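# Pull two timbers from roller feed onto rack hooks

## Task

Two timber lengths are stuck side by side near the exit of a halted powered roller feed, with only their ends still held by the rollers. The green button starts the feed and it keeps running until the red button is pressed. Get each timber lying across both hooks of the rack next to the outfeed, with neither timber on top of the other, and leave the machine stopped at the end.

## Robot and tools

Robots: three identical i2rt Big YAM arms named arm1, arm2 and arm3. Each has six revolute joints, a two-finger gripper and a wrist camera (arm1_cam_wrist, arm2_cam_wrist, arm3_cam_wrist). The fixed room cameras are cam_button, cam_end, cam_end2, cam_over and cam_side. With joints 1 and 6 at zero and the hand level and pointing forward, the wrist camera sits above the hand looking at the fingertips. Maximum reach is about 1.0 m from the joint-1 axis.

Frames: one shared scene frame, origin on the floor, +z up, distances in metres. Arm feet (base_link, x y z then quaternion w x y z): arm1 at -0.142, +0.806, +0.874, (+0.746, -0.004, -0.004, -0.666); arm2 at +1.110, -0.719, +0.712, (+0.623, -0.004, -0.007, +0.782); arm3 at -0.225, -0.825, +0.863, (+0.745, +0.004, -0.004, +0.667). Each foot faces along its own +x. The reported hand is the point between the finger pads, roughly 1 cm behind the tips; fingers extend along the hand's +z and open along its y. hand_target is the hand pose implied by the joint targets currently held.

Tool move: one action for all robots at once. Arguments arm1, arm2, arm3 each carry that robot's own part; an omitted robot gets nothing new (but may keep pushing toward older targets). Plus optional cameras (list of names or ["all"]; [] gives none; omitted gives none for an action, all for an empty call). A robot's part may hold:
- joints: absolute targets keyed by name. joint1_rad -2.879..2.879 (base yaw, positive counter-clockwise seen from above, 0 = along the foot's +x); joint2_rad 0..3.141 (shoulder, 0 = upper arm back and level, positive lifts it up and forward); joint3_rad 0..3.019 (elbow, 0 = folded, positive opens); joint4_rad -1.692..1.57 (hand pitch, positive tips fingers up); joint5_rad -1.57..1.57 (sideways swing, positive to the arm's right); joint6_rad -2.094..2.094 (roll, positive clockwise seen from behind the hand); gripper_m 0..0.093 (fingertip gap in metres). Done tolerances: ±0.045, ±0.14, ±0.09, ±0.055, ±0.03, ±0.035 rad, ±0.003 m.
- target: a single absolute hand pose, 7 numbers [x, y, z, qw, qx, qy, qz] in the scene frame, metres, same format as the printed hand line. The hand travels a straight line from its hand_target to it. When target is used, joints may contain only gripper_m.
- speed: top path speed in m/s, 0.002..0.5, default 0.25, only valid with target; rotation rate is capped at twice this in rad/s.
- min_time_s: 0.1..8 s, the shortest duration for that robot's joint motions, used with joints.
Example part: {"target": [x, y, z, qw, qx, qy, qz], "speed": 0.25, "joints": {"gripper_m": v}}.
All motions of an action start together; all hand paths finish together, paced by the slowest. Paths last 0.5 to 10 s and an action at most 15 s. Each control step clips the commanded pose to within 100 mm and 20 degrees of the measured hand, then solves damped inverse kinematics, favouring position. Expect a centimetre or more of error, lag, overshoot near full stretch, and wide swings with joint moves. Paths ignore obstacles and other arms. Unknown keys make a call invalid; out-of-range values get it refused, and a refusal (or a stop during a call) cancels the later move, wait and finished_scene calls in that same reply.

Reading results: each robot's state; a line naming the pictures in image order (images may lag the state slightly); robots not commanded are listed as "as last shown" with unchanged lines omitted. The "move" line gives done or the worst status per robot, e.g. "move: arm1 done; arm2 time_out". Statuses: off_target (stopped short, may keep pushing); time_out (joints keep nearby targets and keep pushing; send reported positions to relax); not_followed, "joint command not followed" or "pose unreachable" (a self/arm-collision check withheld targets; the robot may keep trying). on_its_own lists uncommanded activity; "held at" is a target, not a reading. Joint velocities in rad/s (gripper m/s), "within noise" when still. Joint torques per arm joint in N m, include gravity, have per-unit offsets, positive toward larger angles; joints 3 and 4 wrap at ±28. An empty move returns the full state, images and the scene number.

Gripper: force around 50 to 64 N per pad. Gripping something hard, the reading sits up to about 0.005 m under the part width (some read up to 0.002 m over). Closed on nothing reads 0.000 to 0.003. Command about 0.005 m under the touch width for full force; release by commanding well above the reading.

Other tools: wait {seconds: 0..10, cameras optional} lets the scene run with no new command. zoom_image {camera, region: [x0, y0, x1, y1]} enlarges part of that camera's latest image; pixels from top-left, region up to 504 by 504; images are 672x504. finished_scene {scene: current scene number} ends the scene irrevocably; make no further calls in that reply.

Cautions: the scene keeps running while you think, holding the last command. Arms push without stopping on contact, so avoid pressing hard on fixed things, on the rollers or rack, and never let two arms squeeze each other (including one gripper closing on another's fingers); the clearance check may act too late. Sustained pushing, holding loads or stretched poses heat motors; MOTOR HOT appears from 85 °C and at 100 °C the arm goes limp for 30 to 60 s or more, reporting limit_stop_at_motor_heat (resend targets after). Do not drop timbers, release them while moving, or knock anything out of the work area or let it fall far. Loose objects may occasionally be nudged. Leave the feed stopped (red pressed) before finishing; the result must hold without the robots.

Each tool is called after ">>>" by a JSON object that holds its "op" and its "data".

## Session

>>> {"op": "move", "data": {"arm1": {"target": [-0.07, 0.11, 0.92, 0.0698, 0.9976, 0, 0], "speed": 0.35}, "arm3": {"target": [-0.04, -0.125, 0.92, -0.0698, 0.9976, 0, 0], "speed": 0.35}, "arm2": {"target": [0.974, -0.377, 0.92, 0, 0.7071, -0.7071, 0], "speed": 0.35, "joints": {"gripper_m": 0}}, "cameras": ["all"]}}

Scene clock: 3.30 s.
Joint torques (N m): arm1=[1.2 -20.19 13.68 -0.09 -0.09 0.04] | arm2=[-3.14 -9.76 8.91 -0.09 -0.06 0.24] | arm3=[-1.03 -17.44 12.03 0.31 -0.09 -0.07]
Heat: arm1: hottest joint2_rad 23 °C; arm2: hottest joint3_rad 24 °C; arm3: hottest joint3_rad 23 °C.
move: arm1 off_target; arm2 done; arm3 off_target
Joint velocities: within noise
arm1.joint_positions: joint1_rad=-0.013 joint2_rad=+2.200 joint3_rad=+1.876 joint4_rad=-1.143 joint5_rad=+0.018 joint6_rad=+1.670 gripper_m=+0.09396
arm1.joint_status: not commanded
arm1.hand: x=-0.0768 y=+0.1224 z=+0.9102 quat_wxyz=(-0.058, -0.998, +0.000, +0.003) (m; scene frame)
arm1.hand_target: x=-0.0699 y=+0.1106 z=+0.9201 quat_wxyz=(-0.070, -0.998, +0.000, +0.000) (m; scene frame)
arm1.hand_status: off_target (0.017 m and 1.4 deg from the pose sent, 0.690 m and 61.0 deg at the start)
arm2.joint_positions: joint1_rad=+0.150 joint2_rad=+1.318 joint3_rad=+1.143 joint4_rad=-1.412 joint5_rad=-0.013 joint6_rad=+0.355 gripper_m=+0.00051
arm2.joint_status: all done
arm2.hand: x=+0.9722 y=-0.3812 z=+0.9118 quat_wxyz=(+0.003, +0.714, -0.700, +0.008) (m; scene frame)
arm2.hand_target: x=+0.9741 y=-0.3771 z=+0.9199 quat_wxyz=(+0.000, +0.707, -0.707, +0.000) (m; scene frame)
arm2.hand_status: done (0.009 m and 1.5 deg from the pose sent, 0.384 m and 78.2 deg at the start)
arm3.joint_positions: joint1_rad=-0.162 joint2_rad=+2.255 joint3_rad=+2.020 joint4_rad=-1.228 joint5_rad=-0.037 joint6_rad=-1.824 gripper_m=+0.09396
arm3.joint_status: not commanded
arm3.hand: x=-0.0389 y=-0.1384 z=+0.9167 quat_wxyz=(-0.063, +0.998, -0.009, -0.004) (m; scene frame)
arm3.hand_target: x=-0.0402 y=-0.1256 z=+0.9200 quat_wxyz=(-0.070, +0.998, +0.000, +0.000) (m; scene frame)
arm3.hand_status: off_target (0.014 m and 1.3 deg from the pose sent, 0.715 m and 71.9 deg at the start)
pictures: arm1_cam_wrist, arm2_cam_wrist, arm3_cam_wrist, cam_button, cam_end, cam_end2, cam_over, cam_side

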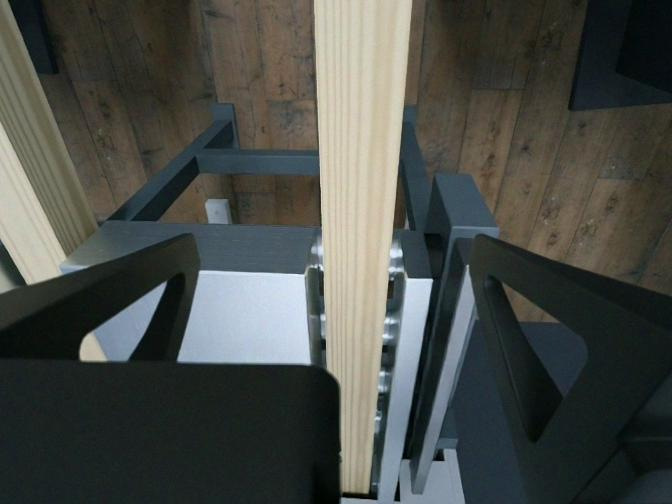

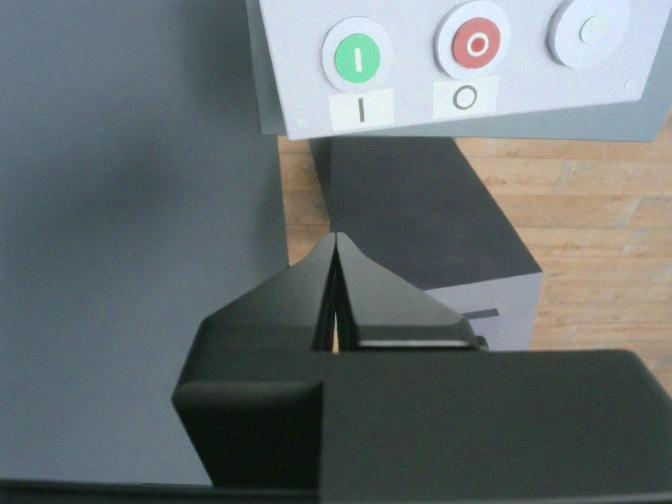

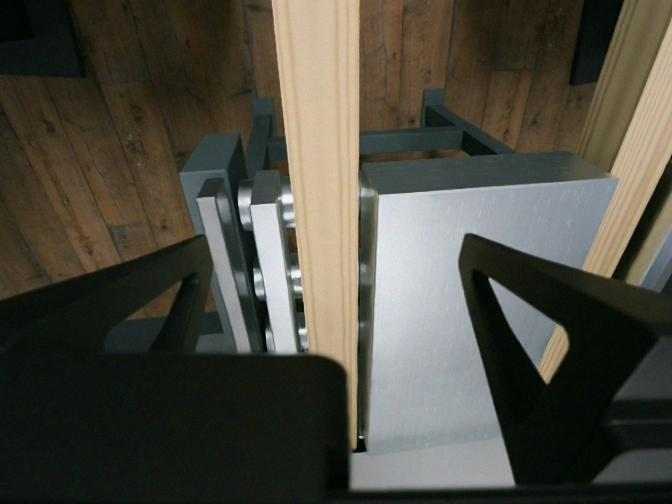

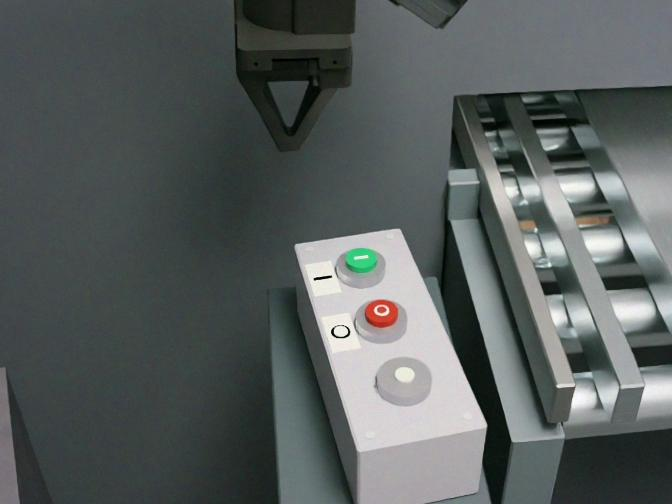

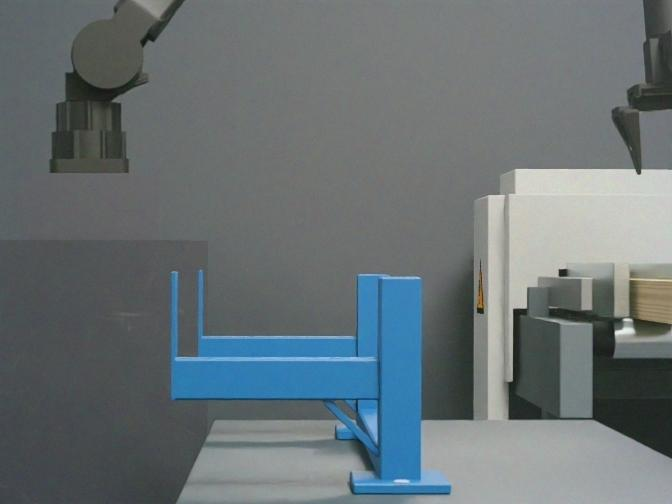

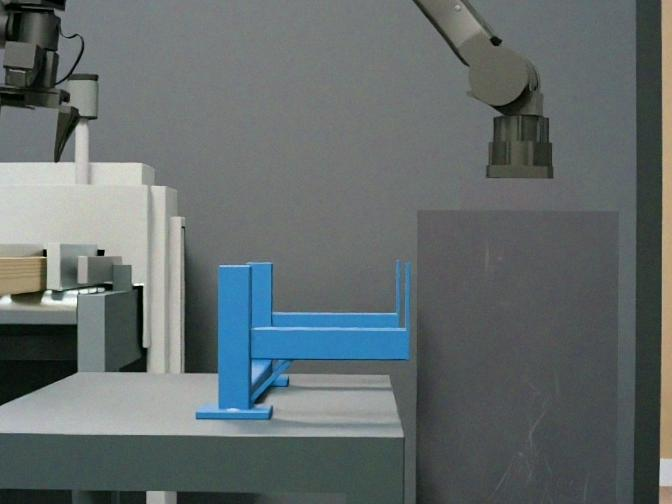

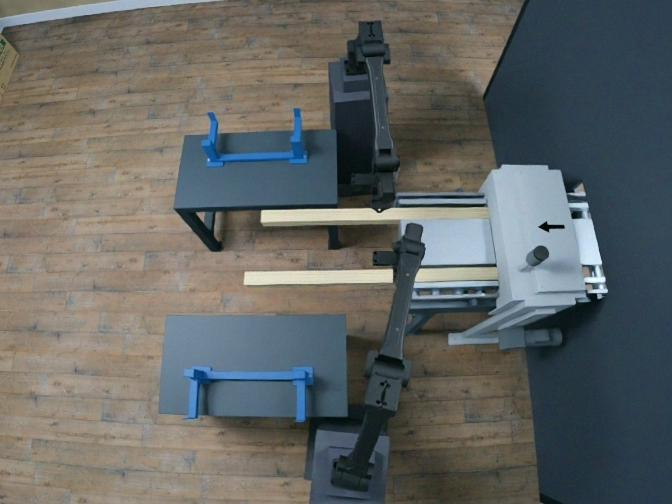

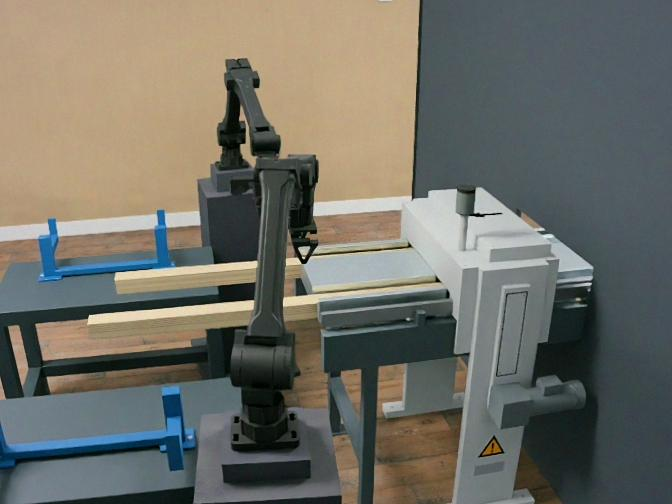

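>>> {"op": "move", "data": {"arm1": {"target": [-0.042, 0.12, 0.735, 0.0698, 0.9976, 0, 0], "speed": 0.2}, "arm3": {"target": [-0.067, -0.134, 0.73, -0.0698, 0.9976, 0, 0], "speed": 0.2}, "arm2": {"target": [0.978, -0.331, 0.89, 0, 0.7071, -0.7071, 0], "speed": 0.2}}}

>>> {"op": "move", "data": {"arm1": {"joints": {"gripper_m": 0.036}}, "arm3": {"joints": {"gripper_m": 0.036}}, "cameras": ["arm1_cam_wrist", "arm2_cam_wrist", "arm3_cam_wrist", "cam_button", "cam_end", "cam_end2"]}}

Scene clock: 41.13 s.
Joint torques (N m): arm1=[1.03 -20.25 9.55 0.92 0.12 0.04] | arm2=[-3.25 -10.17 11.52 0.46 -0.03 0.03] | arm3=[-1.08 -18.14 7.99 1.17 -0.09 0.13]
Heat: arm1: hottest joint2_rad 28 °C; arm2: hottest joint3_rad 27 °C; arm3: hottest joint3_rad 33 °C.
move: arm1 done; arm2 off_target; arm3 off_target
Joint velocities: within noise
arm1.joint_positions: joint1_rad=+0.029 joint2_rad=+2.418 joint3_rad=+1.781 joint4_rad=-0.819 joint5_rad=+0.018 joint6_rad=+1.713 gripper_m=+0.09396
arm1.joint_status: not commanded
arm1.hand: x=-0.0479 y=+0.1253 z=+0.7385 quat_wxyz=(-0.064, -0.998, +0.000, +0.000) (m; scene frame)
arm1.hand_target: x=-0.0419 y=+0.1202 z=+0.7351 quat_wxyz=(-0.070, -0.998, +0.000, +0.000) (m; scene frame)
arm1.hand_status: done (0.009 m and 0.7 deg from the pose sent, 0.179 m and 1.4 deg at the start)
arm2.joint_positions: joint1_rad=+0.103 joint2_rad=+1.428 joint3_rad=+1.143 joint4_rad=-1.348 joint5_rad=-0.013 joint6_rad=+0.328 gripper_m=+0.00051
arm2.joint_status: not commanded
arm2.hand: x=+0.9819 y=-0.3548 z=+0.8727 quat_wxyz=(+0.013, +0.707, -0.707, +0.028) (m; scene frame)
arm2.hand_target: x=+0.9785 y=-0.3322 z=+0.8904 quat_wxyz=(+0.000, +0.707, -0.707, +0.000) (m; scene frame)
arm2.hand_status: off_target (0.030 m and 3.5 deg from the pose sent, 0.055 m and 1.5 deg at the start)
arm3.joint_positions: joint1_rad=-0.129 joint2_rad=+2.440 joint3_rad=+1.862 joint4_rad=-0.870 joint5_rad=-0.033 joint6_rad=-1.810 gripper_m=+0.09396
arm3.joint_status: not commanded
arm3.hand: x=-0.0625 y=-0.1370 z=+0.7393 quat_wxyz=(-0.070, +0.998, +0.001, -0.001) (m; scene frame)
arm3.hand_target: x=-0.0670 y=-0.1342 z=+0.7302 quat_wxyz=(-0.070, +0.998, +0.000, +0.000) (m; scene frame)
arm3.hand_status: off_target (0.011 m and 0.2 deg from the pose sent, 0.189 m and 1.3 deg at the start)
pictures: none

Scene clock: 41.80 s.
Joint torques (N m): arm1=[1.2 -20.78 9.55 0.73 0.24 0.1] | arm2=[-3.25 -10.23 11.52 0.44 -0.03 0.03] | arm3=[-1.32 -18.26 8.06 0.53 -0.27 0.19]
Heat: arm1: hottest joint2_rad 28 °C; arm2: hottest joint3_rad 27 °C; arm3: hottest joint3_rad 33 °C.
move: arm1 off_target; arm3 off_target
Joint velocities: within noise
arm1.joint_positions: joint1_rad=+0.029 joint2_rad=+2.418 joint3_rad=+1.781 joint4_rad=-0.817 joint5_rad=+0.015 joint6_rad=+1.708 gripper_m=+0.05023
arm1.joint_status: gripper_m off_target (ended at +0.05026, target +0.03600)
arm1.hand: x=-0.0474 y=+0.1246 z=+0.7387 quat_wxyz=(-0.065, -0.998, -0.002, -0.001) (m; scene frame)
arm1.hand_target: x=-0.0420 y=+0.1202 z=+0.7351 quat_wxyz=(-0.070, -0.998, +0.000, +0.000) (m; scene frame)
arm1.hand_status: not commanded
arm2: as last shown
arm3.joint_positions: joint1_rad=-0.126 joint2_rad=+2.441 joint3_rad=+1.862 joint4_rad=-0.851 joint5_rad=-0.027 joint6_rad=-1.814 gripper_m=+0.05396
arm3.joint_status: gripper_m off_target (ended at +0.05398, target +0.03600)
arm3.hand: x=-0.0624 y=-0.1323 z=+0.7397 quat_wxyz=(-0.078, +0.997, +0.004, +0.004) (m; scene frame)
arm3.hand_target: x=-0.0669 y=-0.1342 z=+0.7302 quat_wxyz=(-0.070, +0.998, +0.000, +0.000) (m; scene frame)
arm3.hand_status: not commanded
pictures: arm1_cam_wrist, arm2_cam_wrist, arm3_cam_wrist, cam_button, cam_end, cam_end2

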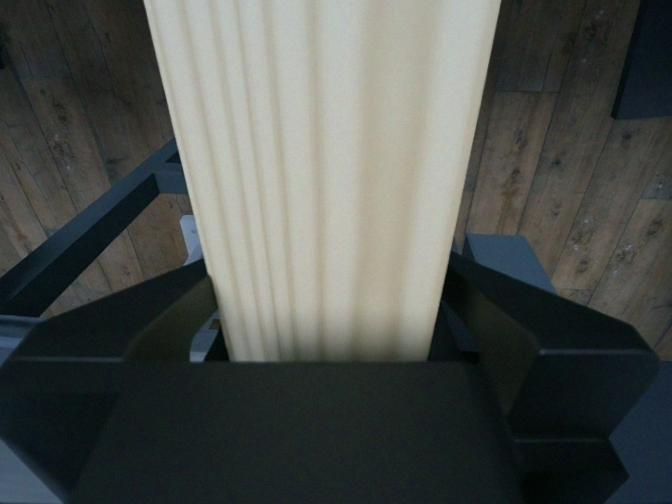

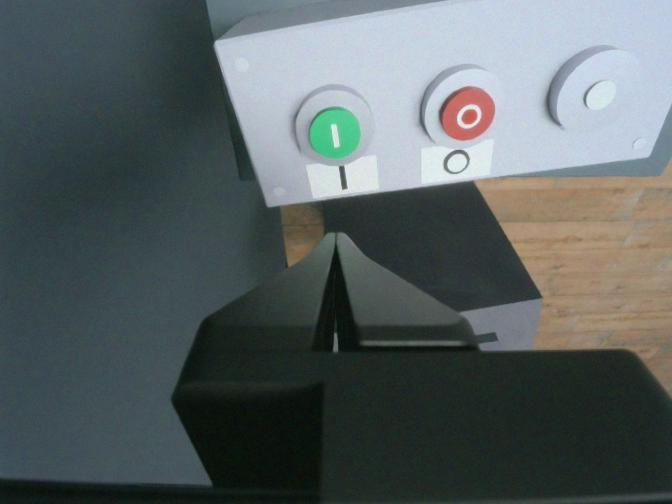

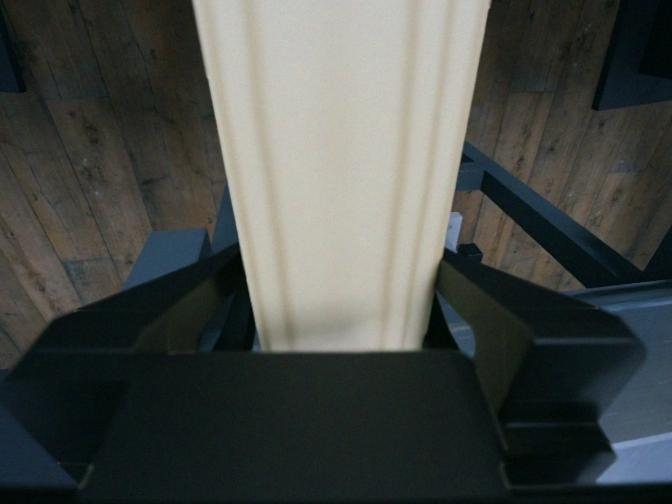

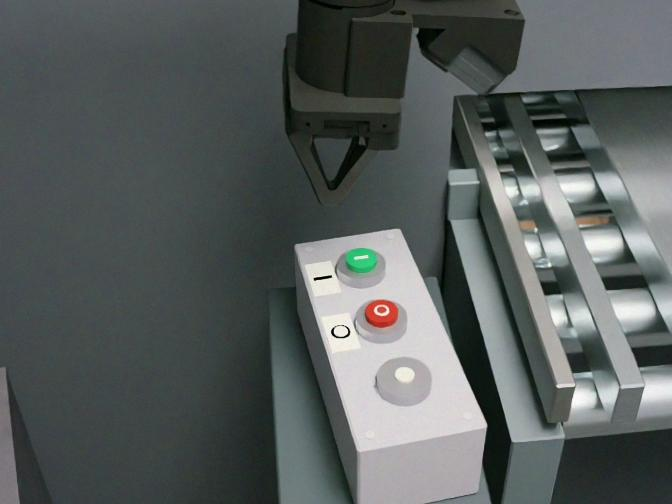

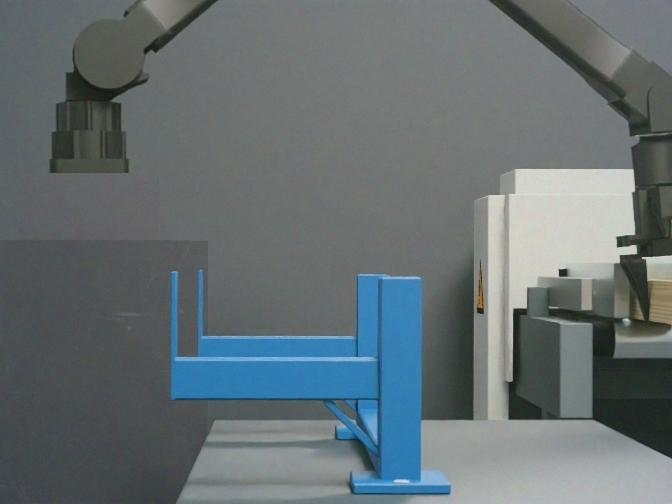

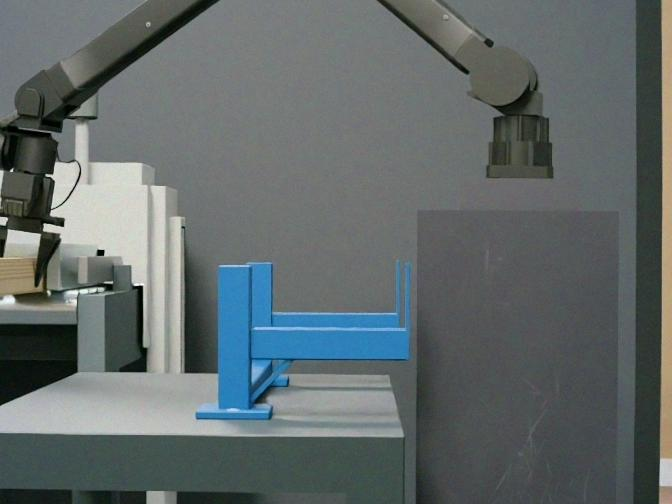

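>>> {"op": "move", "data": {"arm1": {"target": [-0.085, 0.12, 0.79, 0.0698, 0.9976, 0, 0], "speed": 0.12}, "arm3": {"target": [-0.11, -0.134, 0.79, -0.0698, 0.9976, 0, 0], "speed": 0.12}, "arm2": {"target": [0.978, -0.331, 0.795, 0, 0.7071, -0.7071, 0], "speed": 0.12}, "cameras": ["cam_over", "cam_button"]}}

>>> {"op": "move", "data": {"arm2": {"target": [1.039, -0.315, 0.89, 0, 0.7071, -0.7071, 0], "speed": 0.15}, "cameras": ["cam_over"]}}

>>> {"op": "move", "data": {"arm2": {"target": [1.039, -0.319, 0.795, 0, 0.7071, -0.7071, 0], "speed": 0.15}, "cameras": ["cam_over", "cam_button", "cam_end", "cam_end2", "cam_side"]}}

Scene clock: 65.57 s.
Joint torques (N m): arm1=[-0.21 -26.29 9.29 -0.73 0.46 -0.19] | arm2=[-2.96 -8.82 5.23 1.51 -0.01 0.07] | arm3=[-1.08 -24.23 7.3 -0.79 -0.61 0.45]
Heat: arm1: hottest joint2_rad 28 °C; arm2: hottest joint3_rad 30 °C; arm3: hottest joint3_rad 33 °C.
move: arm1 off_target; arm2 off_target; arm3 off_target
Joint velocities: within noise
arm1.joint_positions: joint1_rad=-0.022 joint2_rad=+2.400 joint3_rad=+1.758 joint4_rad=-0.856 joint5_rad=+0.001 joint6_rad=+1.676 gripper_m=+0.04931
arm1.joint_status: not commanded
arm1.hand: x=-0.0811 y=+0.1367 z=+0.7419 quat_wxyz=(-0.042, -0.999, +0.007, -0.003) (m; scene frame)
arm1.hand_target: x=-0.0850 y=+0.1206 z=+0.7887 quat_wxyz=(-0.070, -0.998, +0.000, +0.000) (m; scene frame)
arm1.hand_status: off_target (0.051 m and 3.3 deg from the pose sent, 0.064 m and 0.6 deg at the start)
arm2.joint_positions: joint1_rad=+0.103 joint2_rad=+1.494 joint3_rad=+1.060 joint4_rad=-1.117 joint5_rad=-0.014 joint6_rad=+0.328 gripper_m=+0.00051
arm2.joint_status: not commanded
arm2.hand: x=+0.9742 y=-0.3303 z=+0.8172 quat_wxyz=(-0.005, +0.707, -0.707, -0.009) (m; scene frame)
arm2.hand_target: x=+0.9782 y=-0.3320 z=+0.7958 quat_wxyz=(+0.000, +0.707, -0.707, +0.000) (m; scene frame)
arm2.hand_status: off_target (0.023 m and 1.2 deg from the pose sent, 0.081 m and 3.5 deg at the start)
arm3.joint_positions: joint1_rad=-0.067 joint2_rad=+2.418 joint3_rad=+1.835 joint4_rad=-0.885 joint5_rad=-0.011 joint6_rad=-1.779 gripper_m=+0.05111
arm3.joint_status: not commanded
arm3.hand: x=-0.1033 y=-0.1395 z=+0.7443 quat_wxyz=(-0.057, +0.998, +0.015, +0.005) (m; scene frame)
arm3.hand_target: x=-0.1099 y=-0.1338 z=+0.7881 quat_wxyz=(-0.070, +0.998, +0.001, +0.000) (m; scene frame)
arm3.hand_status: off_target (0.047 m and 2.4 deg from the pose sent, 0.069 m and 1.1 deg at the start)
pictures: cam_button, cam_over

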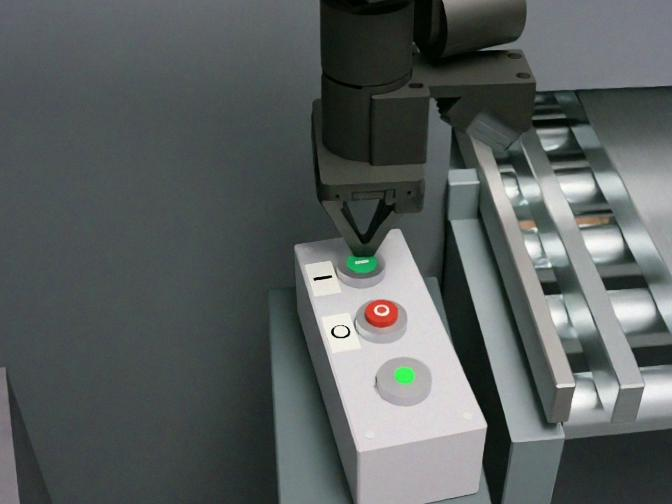

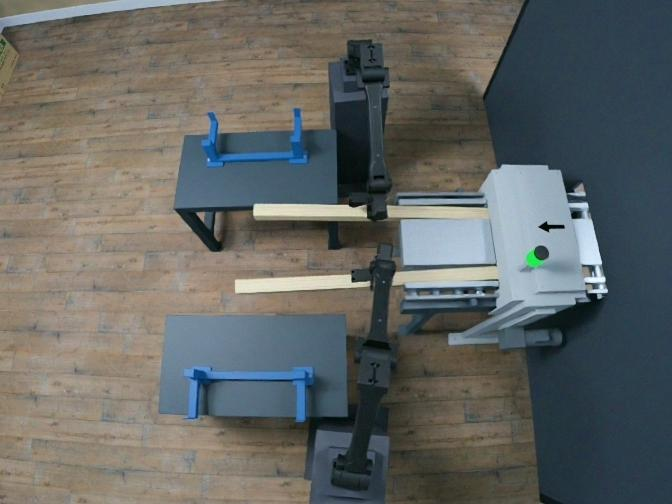

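Scene clock: 67.20 s.
Joint torques (N m): arm1=[-0.03 -26.34 9.25 -0.79 0.46 -0.2] | arm2=[-3.14 -11.16 11.48 -0.29 -0.04 0.03] | arm3=[-1.08 -24.18 7.3 -0.79 -0.6 0.45]
Heat: arm1: hottest joint2_rad 28 °C; arm2: hottest joint3_rad 30 °C; arm3: hottest joint3_rad 33 °C.
move: arm2 off_target
Joint velocities: within noise
arm1, arm3: as last shown
arm2.joint_positions: joint1_rad=-0.052 joint2_rad=+1.442 joint3_rad=+1.145 joint4_rad=-1.324 joint5_rad=-0.013 joint6_rad=+0.174 gripper_m=+0.00051
arm2.joint_status: not commanded
arm2.hand: x=+1.0388 y=-0.3328 z=+0.8686 quat_wxyz=(+0.013, +0.706, -0.708, +0.020) (m; scene frame)
arm2.hand_target: x=+1.0393 y=-0.3160 z=+0.8900 quat_wxyz=(+0.000, +0.707, -0.707, +0.000) (m; scene frame)
arm2.hand_status: off_target (0.028 m and 2.7 deg from the pose sent, 0.099 m and 1.2 deg at the start)
arm3.joint_positions: joint1_rad=-0.067 joint2_rad=+2.418 joint3_rad=+1.835 joint4_rad=-0.885 joint5_rad=-0.011 joint6_rad=-1.779 gripper_m=+0.05110
pictures: cam_over

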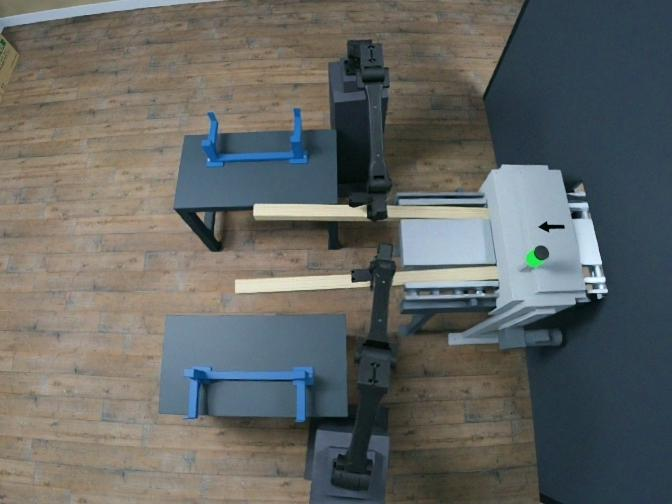

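Scene clock: 68.40 s.
Joint torques (N m): arm1=[-0.15 -26.4 9.29 -0.75 0.45 -0.18] | arm2=[-2.78 -8.64 5.27 1.44 -0.03 0.08] | arm3=[-1.08 -24.23 7.31 -0.77 -0.6 0.46]
Heat: arm1: hottest joint2_rad 28 °C; arm2: hottest joint3_rad 30 °C; arm3: hottest joint3_rad 33 °C.
move: arm2 off_target
Joint velocities: within noise
arm1, arm3: as last shown
arm2.joint_positions: joint1_rad=-0.052 joint2_rad=+1.487 joint3_rad=+1.050 joint4_rad=-1.114 joint5_rad=-0.014 joint6_rad=+0.174 gripper_m=+0.00051
arm2.joint_status: not commanded
arm2.hand: x=+1.0367 y=-0.3173 z=+0.8174 quat_wxyz=(-0.007, +0.707, -0.707, -0.009) (m; scene frame)
arm2.hand_target: x=+1.0391 y=-0.3201 z=+0.7959 quat_wxyz=(+0.000, +0.707, -0.707, +0.000) (m; scene frame)
arm2.hand_status: off_target (0.023 m and 1.3 deg from the pose sent, 0.075 m and 2.7 deg at the start)
pictures: cam_button, cam_end, cam_end2, cam_over, cam_side

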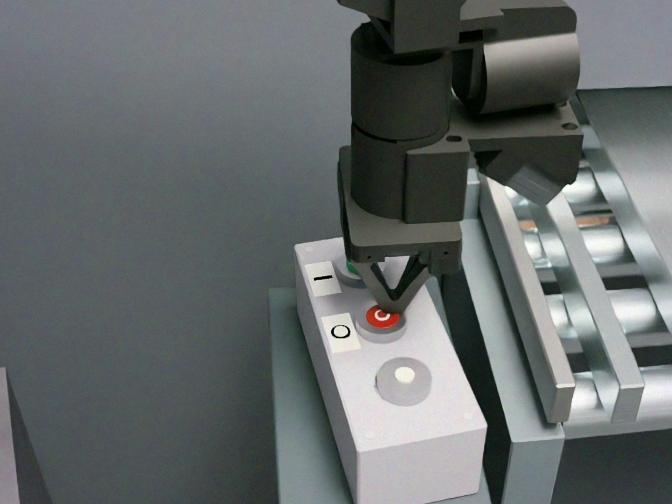

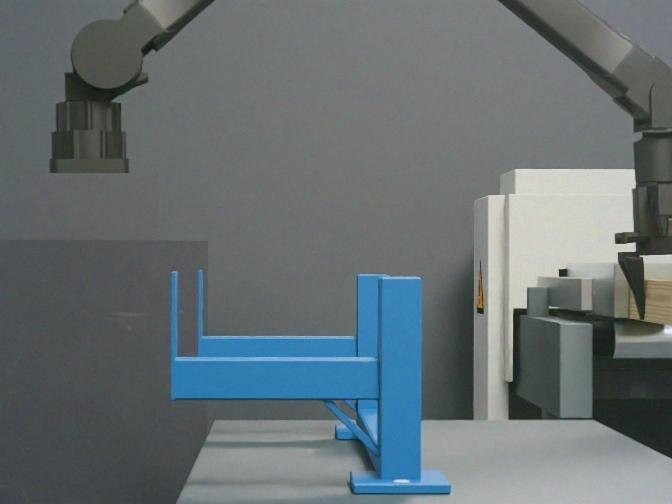

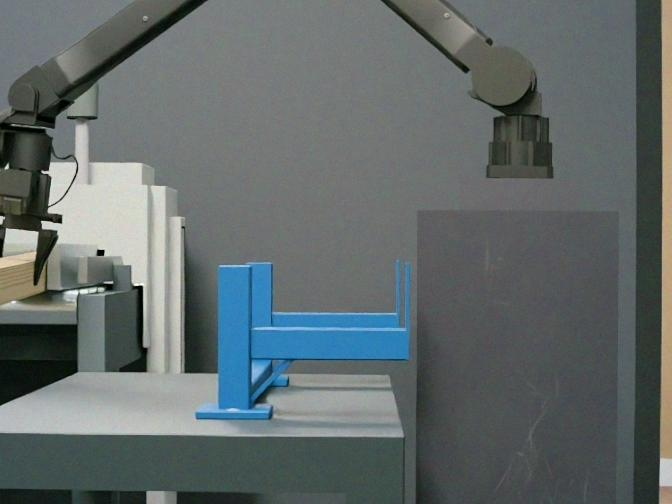

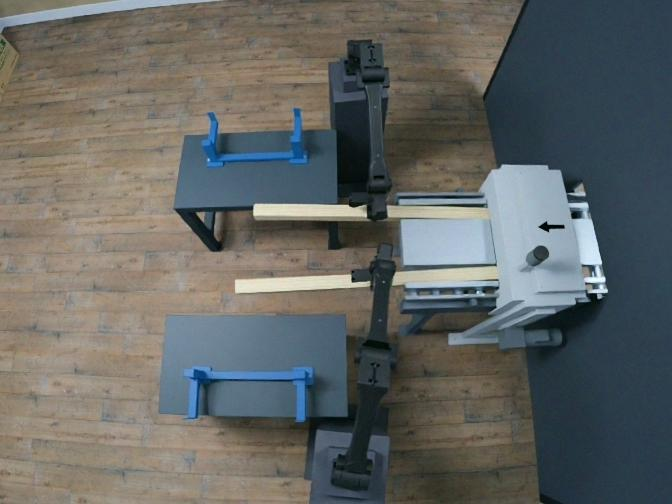

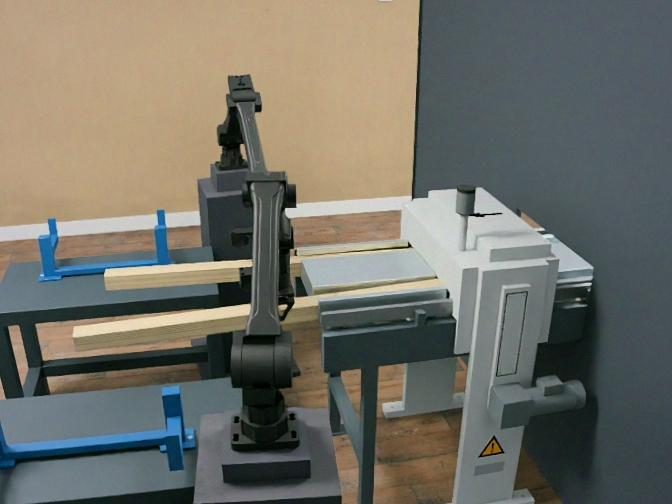

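>>> {"op": "move", "data": {"arm1": {"target": [-0.2, 0.14, 0.93, 0.06, 0.9976, 0.001, -0.035], "speed": 0.2}, "arm3": {"target": [-0.22, -0.155, 0.93, -0.07, 0.9969, -0.002, -0.035], "speed": 0.2}, "arm2": {"target": [1.039, -0.319, 0.95, 0, 0.7071, -0.7071, 0], "speed": 0.2}, "cameras": ["cam_over", "cam_side"]}}

>>> {"op": "move", "data": {"arm1": {"target": [-0.5, 0.4, 1.0, 0.06, 0.9976, 0.001, -0.052], "speed": 0.2}, "arm3": {"target": [-0.48, -0.42, 1.0, -0.07, 0.9969, -0.003, -0.052], "speed": 0.2}, "cameras": ["cam_end", "cam_end2", "cam_over", "cam_side"]}}

Scene clock: 93.43 s.
Joint torques (N m): arm1=[1.08 -27.75 13.09 -0.9 0.59 -0.56] | arm2=[-3.14 -10.81 12.14 -0.31 0 0.03] | arm3=[-1.9 -25.99 10.44 0.12 -0.7 0.09]
Heat: arm1: hottest joint2_rad 29 °C; arm2: hottest joint3_rad 29 °C; arm3: hottest joint2_rad 34 °C.
move: arm1 off_target; arm2 off_target; arm3 off_target
Joint velocities: within noise
arm1.joint_positions: joint1_rad=-0.187 joint2_rad=+2.213 joint3_rad=+1.738 joint4_rad=-1.099 joint5_rad=+0.053 joint6_rad=+1.560 gripper_m=+0.04881
arm1.joint_status: not commanded
arm1.hand: x=-0.1986 y=+0.1669 z=+0.8519 quat_wxyz=(-0.003, -0.999, +0.032, +0.025) (m; scene frame)
arm1.hand_target: x=-0.1997 y=+0.1436 z=+0.9284 quat_wxyz=(-0.060, -0.998, +0.000, +0.037) (m; scene frame)
arm1.hand_status: off_target (0.083 m and 7.6 deg from the pose sent, 0.223 m and 5.0 deg at the start; pose on its path clipped on 31 of 72 steps)
arm2.joint_positions: joint1_rad=-0.052 joint2_rad=+1.405 joint3_rad=+1.263 joint4_rad=-1.482 joint5_rad=-0.014 joint6_rad=+0.174 gripper_m=+0.00051
arm2.joint_status: not commanded
arm2.hand: x=+1.0382 y=-0.3352 z=+0.9267 quat_wxyz=(+0.014, +0.706, -0.707, +0.021) (m; scene frame)
arm2.hand_target: x=+1.0392 y=-0.3202 z=+0.9499 quat_wxyz=(+0.000, +0.707, -0.707, +0.000) (m; scene frame)
arm2.hand_status: off_target (0.028 m and 2.9 deg from the pose sent, 0.133 m and 1.3 deg at the start)
arm3.joint_positions: joint1_rad=+0.086 joint2_rad=+2.213 joint3_rad=+1.745 joint4_rad=-1.114 joint5_rad=-0.061 joint6_rad=-1.593 gripper_m=+0.05076
arm3.joint_status: not commanded
arm3.hand: x=-0.2188 y=-0.1836 z=+0.8436 quat_wxyz=(-0.001, +1.000, -0.001, -0.030) (m; scene frame)
arm3.hand_target: x=-0.2199 y=-0.1593 z=+0.9277 quat_wxyz=(-0.070, +0.997, -0.002, -0.035) (m; scene frame)
arm3.hand_status: off_target (0.091 m and 7.9 deg from the pose sent, 0.220 m and 5.2 deg at the start; pose on its path clipped on 33 of 72 steps)
pictures: cam_over, cam_side

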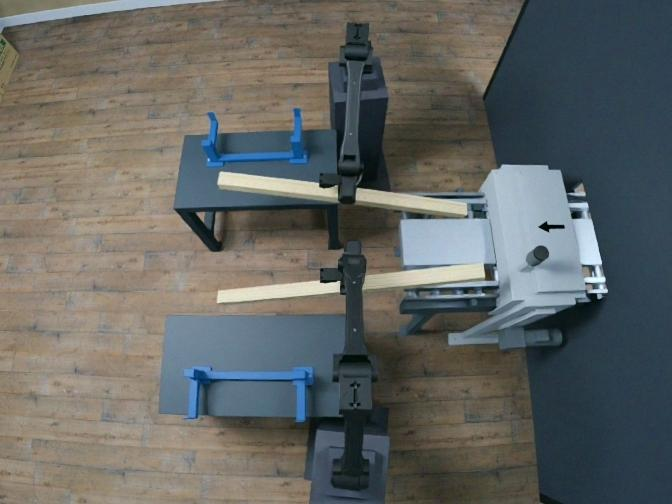

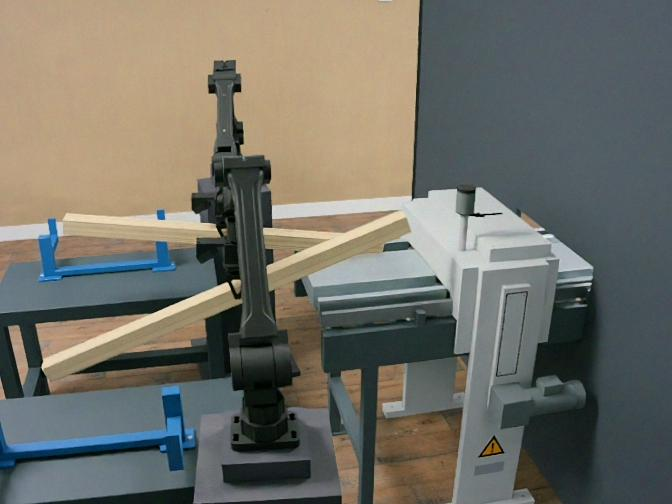

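Scene clock: 96.47 s.
Joint torques (N m): arm1=[0.79 -21.48 13.46 -0.14 -0.01 -0.04] | arm2=[-3.14 -10.75 12.12 -0.32 0 0.03] | arm3=[-2.43 -16.67 10.95 0.61 -0.53 0.13]
Heat: arm1: hottest joint2_rad 30 °C; arm2: hottest joint3_rad 29 °C; arm3: hottest joint2_rad 33 °C.
move: arm1 off_target; arm3 off_target
Joint velocities: within noise
arm1.joint_positions: joint1_rad=-0.837 joint2_rad=+1.798 joint3_rad=+1.318 joint4_rad=-1.066 joint5_rad=+0.009 joint6_rad=+0.856 gripper_m=+0.04877
arm1.joint_status: not commanded
arm1.hand: x=-0.4864 y=+0.4202 z=+0.9374 quat_wxyz=(-0.012, -1.000, +0.004, +0.011) (m; scene frame)
arm1.hand_target: x=-0.4979 y=+0.4025 z=+0.9990 quat_wxyz=(-0.060, -0.997, -0.001, +0.052) (m; scene frame)
arm1.hand_status: off_target (0.067 m and 7.3 deg from the pose sent, 0.409 m and 8.1 deg at the start)
arm2: as last shown
arm3.joint_positions: joint1_rad=+0.671 joint2_rad=+1.624 joint3_rad=+1.138 joint4_rad=-1.045 joint5_rad=-0.012 joint6_rad=-1.017 gripper_m=+0.05076
arm3.joint_status: not commanded
arm3.hand: x=-0.4693 y=-0.4391 z=+0.9462 quat_wxyz=(-0.020, +1.000, +0.004, -0.015) (m; scene frame)
arm3.hand_target: x=-0.4786 y=-0.4221 z=+0.9992 quat_wxyz=(-0.070, +0.996, -0.003, -0.052) (m; scene frame)
arm3.hand_status: off_target (0.058 m and 7.1 deg from the pose sent, 0.385 m and 8.3 deg at the start; pose on its path clipped on 10 of 91 steps)
pictures: cam_end, cam_end2, cam_over, cam_side

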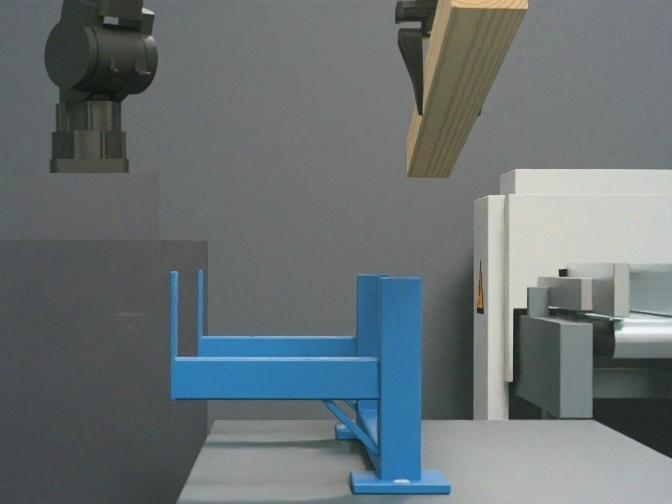

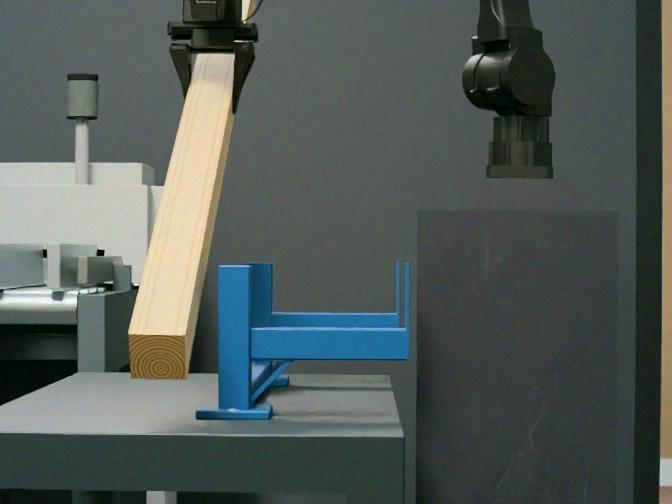

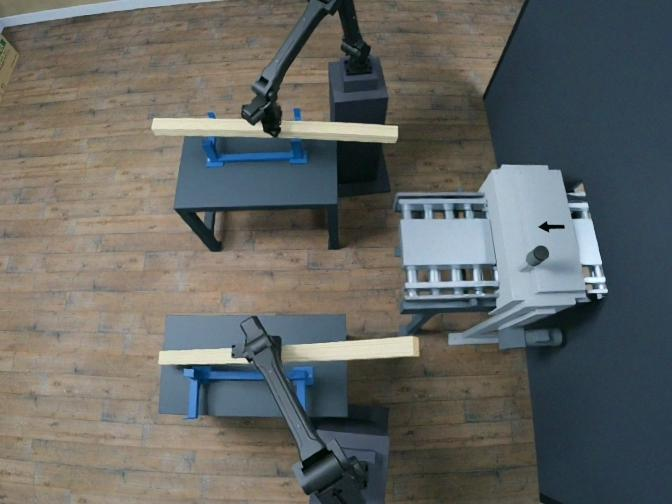

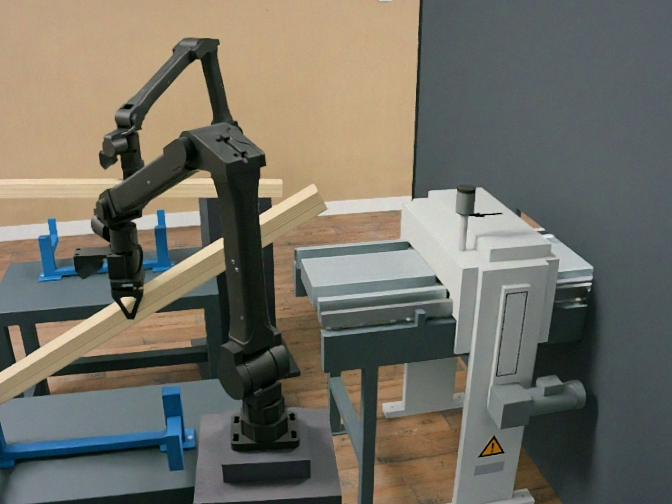

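>>> {"op": "move", "data": {"arm1": {"target": [-0.605, 0.52, 0.92, 0.06, 0.998, 0.026, 0.0218], "speed": 0.2}, "arm3": {"target": [-0.61, -0.43, 1.0, -0.0666, 0.9486, -0.0216, -0.3082], "speed": 0.2}, "cameras": ["cam_end", "cam_end2", "cam_over", "cam_side"]}}

Scene clock: 140.13 s.
Joint torques (N m): arm1=[0.97 -20.25 15.36 -0.57 -0.38 -0.07] | arm2=[-3.14 -10.81 12.12 -0.31 0 0.03] | arm3=[-1.49 -14.97 11.51 3 -1.24 0.12]
Heat: arm1: hottest joint2_rad 34 °C; arm2: hottest joint3_rad 32 °C; arm3: hottest joint3_rad 38 °C.
move: arm1 off_target; arm3 off_target
Joint velocities: within noise
arm1.joint_positions: joint1_rad=-1.169 joint2_rad=+1.931 joint3_rad=+1.299 joint4_rad=-1.053 joint5_rad=-0.107 joint6_rad=+0.473 gripper_m=+0.04877
arm1.joint_status: not commanded
arm1.hand: x=-0.5670 y=+0.5446 z=+0.8663 quat_wxyz=(-0.026, -0.997, -0.018, -0.076) (m; scene frame)
arm1.hand_target: x=-0.6011 y=+0.5224 z=+0.9213 quat_wxyz=(-0.060, -0.998, -0.026, -0.021) (m; scene frame)
arm1.hand_status: off_target (0.070 m and 7.4 deg from the pose sent, 0.156 m and 7.5 deg at the start)
arm2: as last shown
arm3.joint_positions: joint1_rad=+0.755 joint2_rad=+1.620 joint3_rad=+1.048 joint4_rad=-0.642 joint5_rad=-0.372 joint6_rad=-0.777 gripper_m=+0.05076
arm3.joint_status: not commanded
arm3.hand: x=-0.5823 y=-0.4544 z=+0.9446 quat_wxyz=(-0.017, +0.967, -0.038, -0.252) (m; scene frame)
arm3.hand_target: x=-0.6069 y=-0.4335 z=+1.0014 quat_wxyz=(-0.066, +0.949, -0.021, -0.308) (m; scene frame)
arm3.hand_status: off_target (0.067 m and 9.0 deg from the pose sent, 0.151 m and 34.7 deg at the start)
pictures: cam_end, cam_end2, cam_over, cam_side

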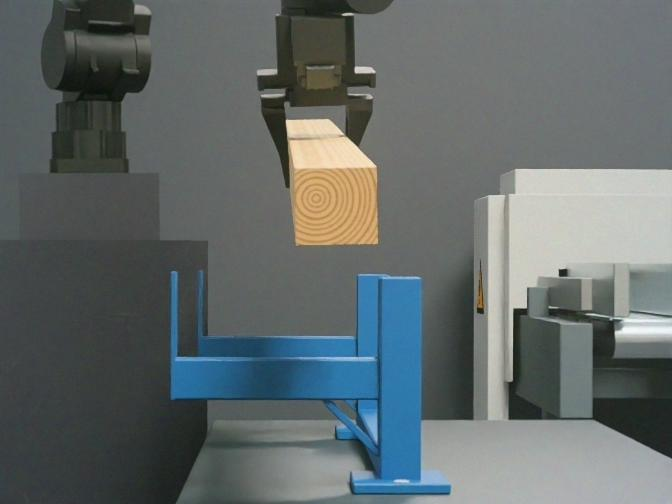

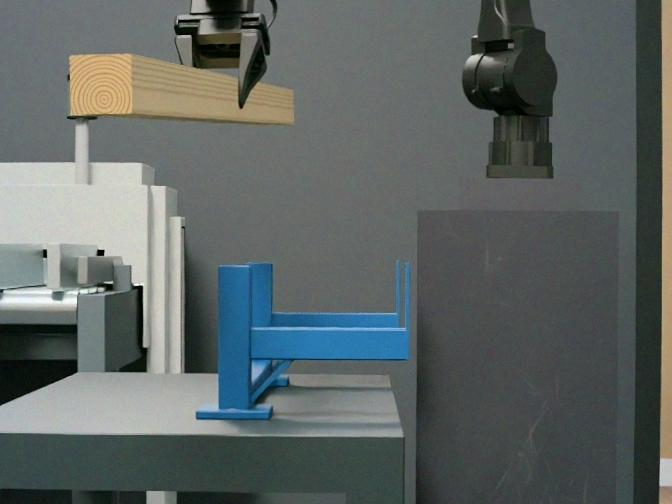

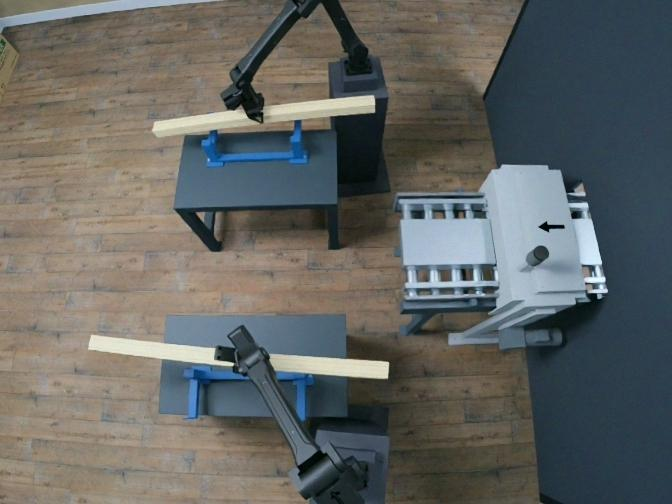

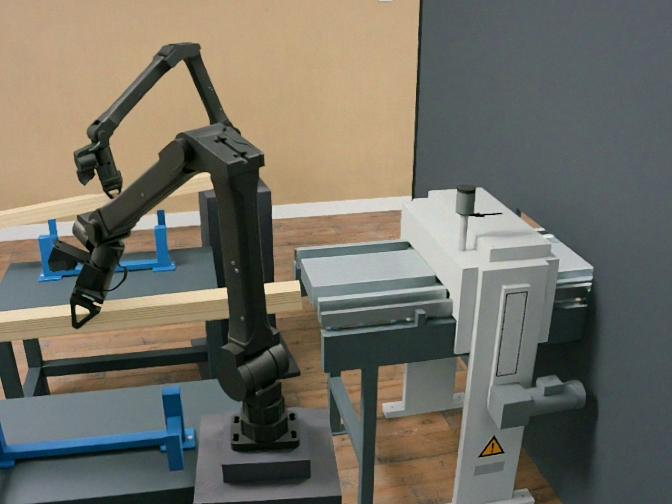

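>>> {"op": "move", "data": {"arm1": {"target": [-0.63, 0.55, 0.84, 0.06, 0.998, 0.026, -0.0087], "speed": 0.2}, "arm3": {"target": [-0.615, -0.566, 0.9, -0.0497, 0.94, 0.0214, -0.34], "speed": 0.2}, "cameras": ["cam_end", "cam_end2", "cam_over", "cam_side"]}}

Scene clock: 194.57 s.
Joint torques (N m): arm1=[0.21 -21.07 9.94 0.39 -0.23 -0.07] | arm2=[-3.14 -10.75 12.12 -0.31 0 0.03] | arm3=[-1.73 -13.68 8.85 3.32 -1.09 0.12]
Heat: arm1: hottest joint3_rad 36 °C; arm2: hottest joint3_rad 34 °C; arm3: hottest joint3_rad 40 °C.
move: arm1 off_target; arm3 off_target
Joint velocities: within noise
arm1.joint_positions: joint1_rad=-1.226 joint2_rad=+2.046 joint3_rad=+1.276 joint4_rad=-0.837 joint5_rad=-0.087 joint6_rad=+0.413 gripper_m=+0.04877
arm1.joint_status: not commanded
arm1.hand: x=-0.6026 y=+0.5620 z=+0.7993 quat_wxyz=(-0.038, -0.998, -0.022, -0.035) (m; scene frame)
arm1.hand_target: x=-0.6284 y=+0.5507 z=+0.8401 quat_wxyz=(-0.060, -0.998, -0.026, +0.009) (m; scene frame)
arm1.hand_status: off_target (0.051 m and 5.6 deg from the pose sent, 0.069 m and 10.5 deg at the start)
arm2: as last shown
arm3.joint_positions: joint1_rad=+0.954 joint2_rad=+1.594 joint3_rad=+0.644 joint4_rad=-0.195 joint5_rad=-0.362 joint6_rad=-0.657 gripper_m=+0.05076
arm3.joint_status: not commanded
arm3.hand: x=-0.5783 y=-0.5919 z=+0.8469 quat_wxyz=(-0.004, +0.962, +0.006, -0.272) (m; scene frame)
arm3.hand_target: x=-0.6121 y=-0.5682 z=+0.9009 quat_wxyz=(-0.049, +0.939, +0.022, -0.339) (m; scene frame)
arm3.hand_status: off_target (0.070 m and 9.9 deg from the pose sent, 0.125 m and 13.1 deg at the start)
pictures: cam_end, cam_end2, cam_over, cam_side

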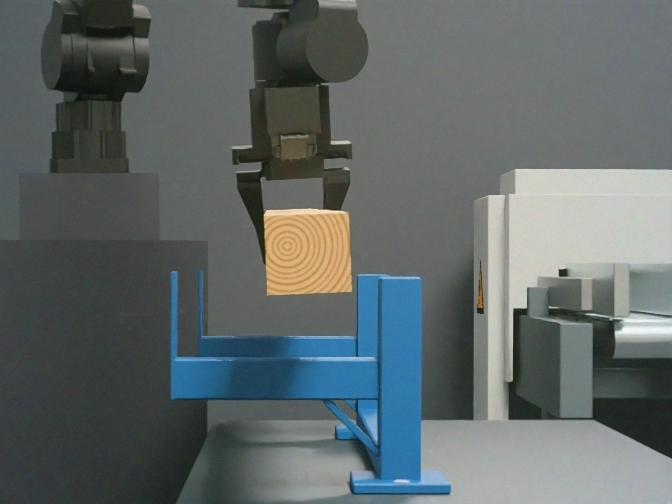

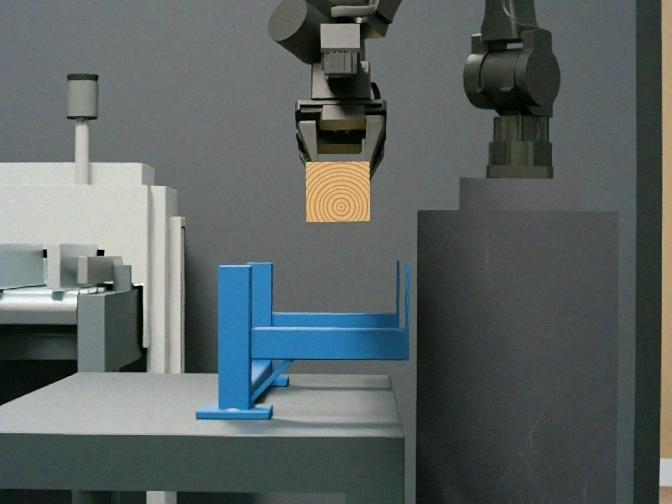

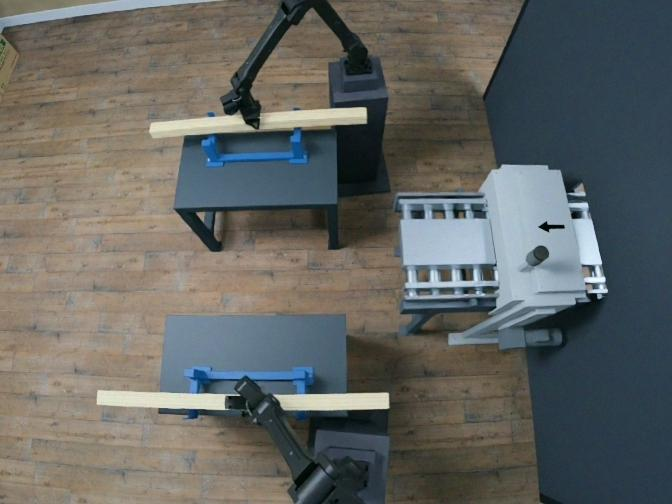

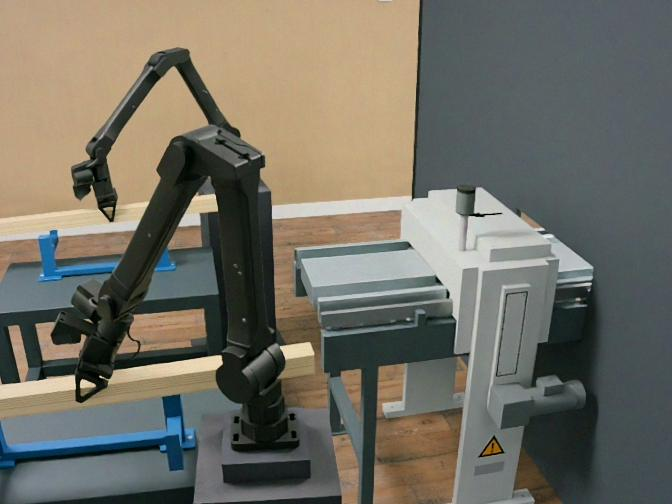

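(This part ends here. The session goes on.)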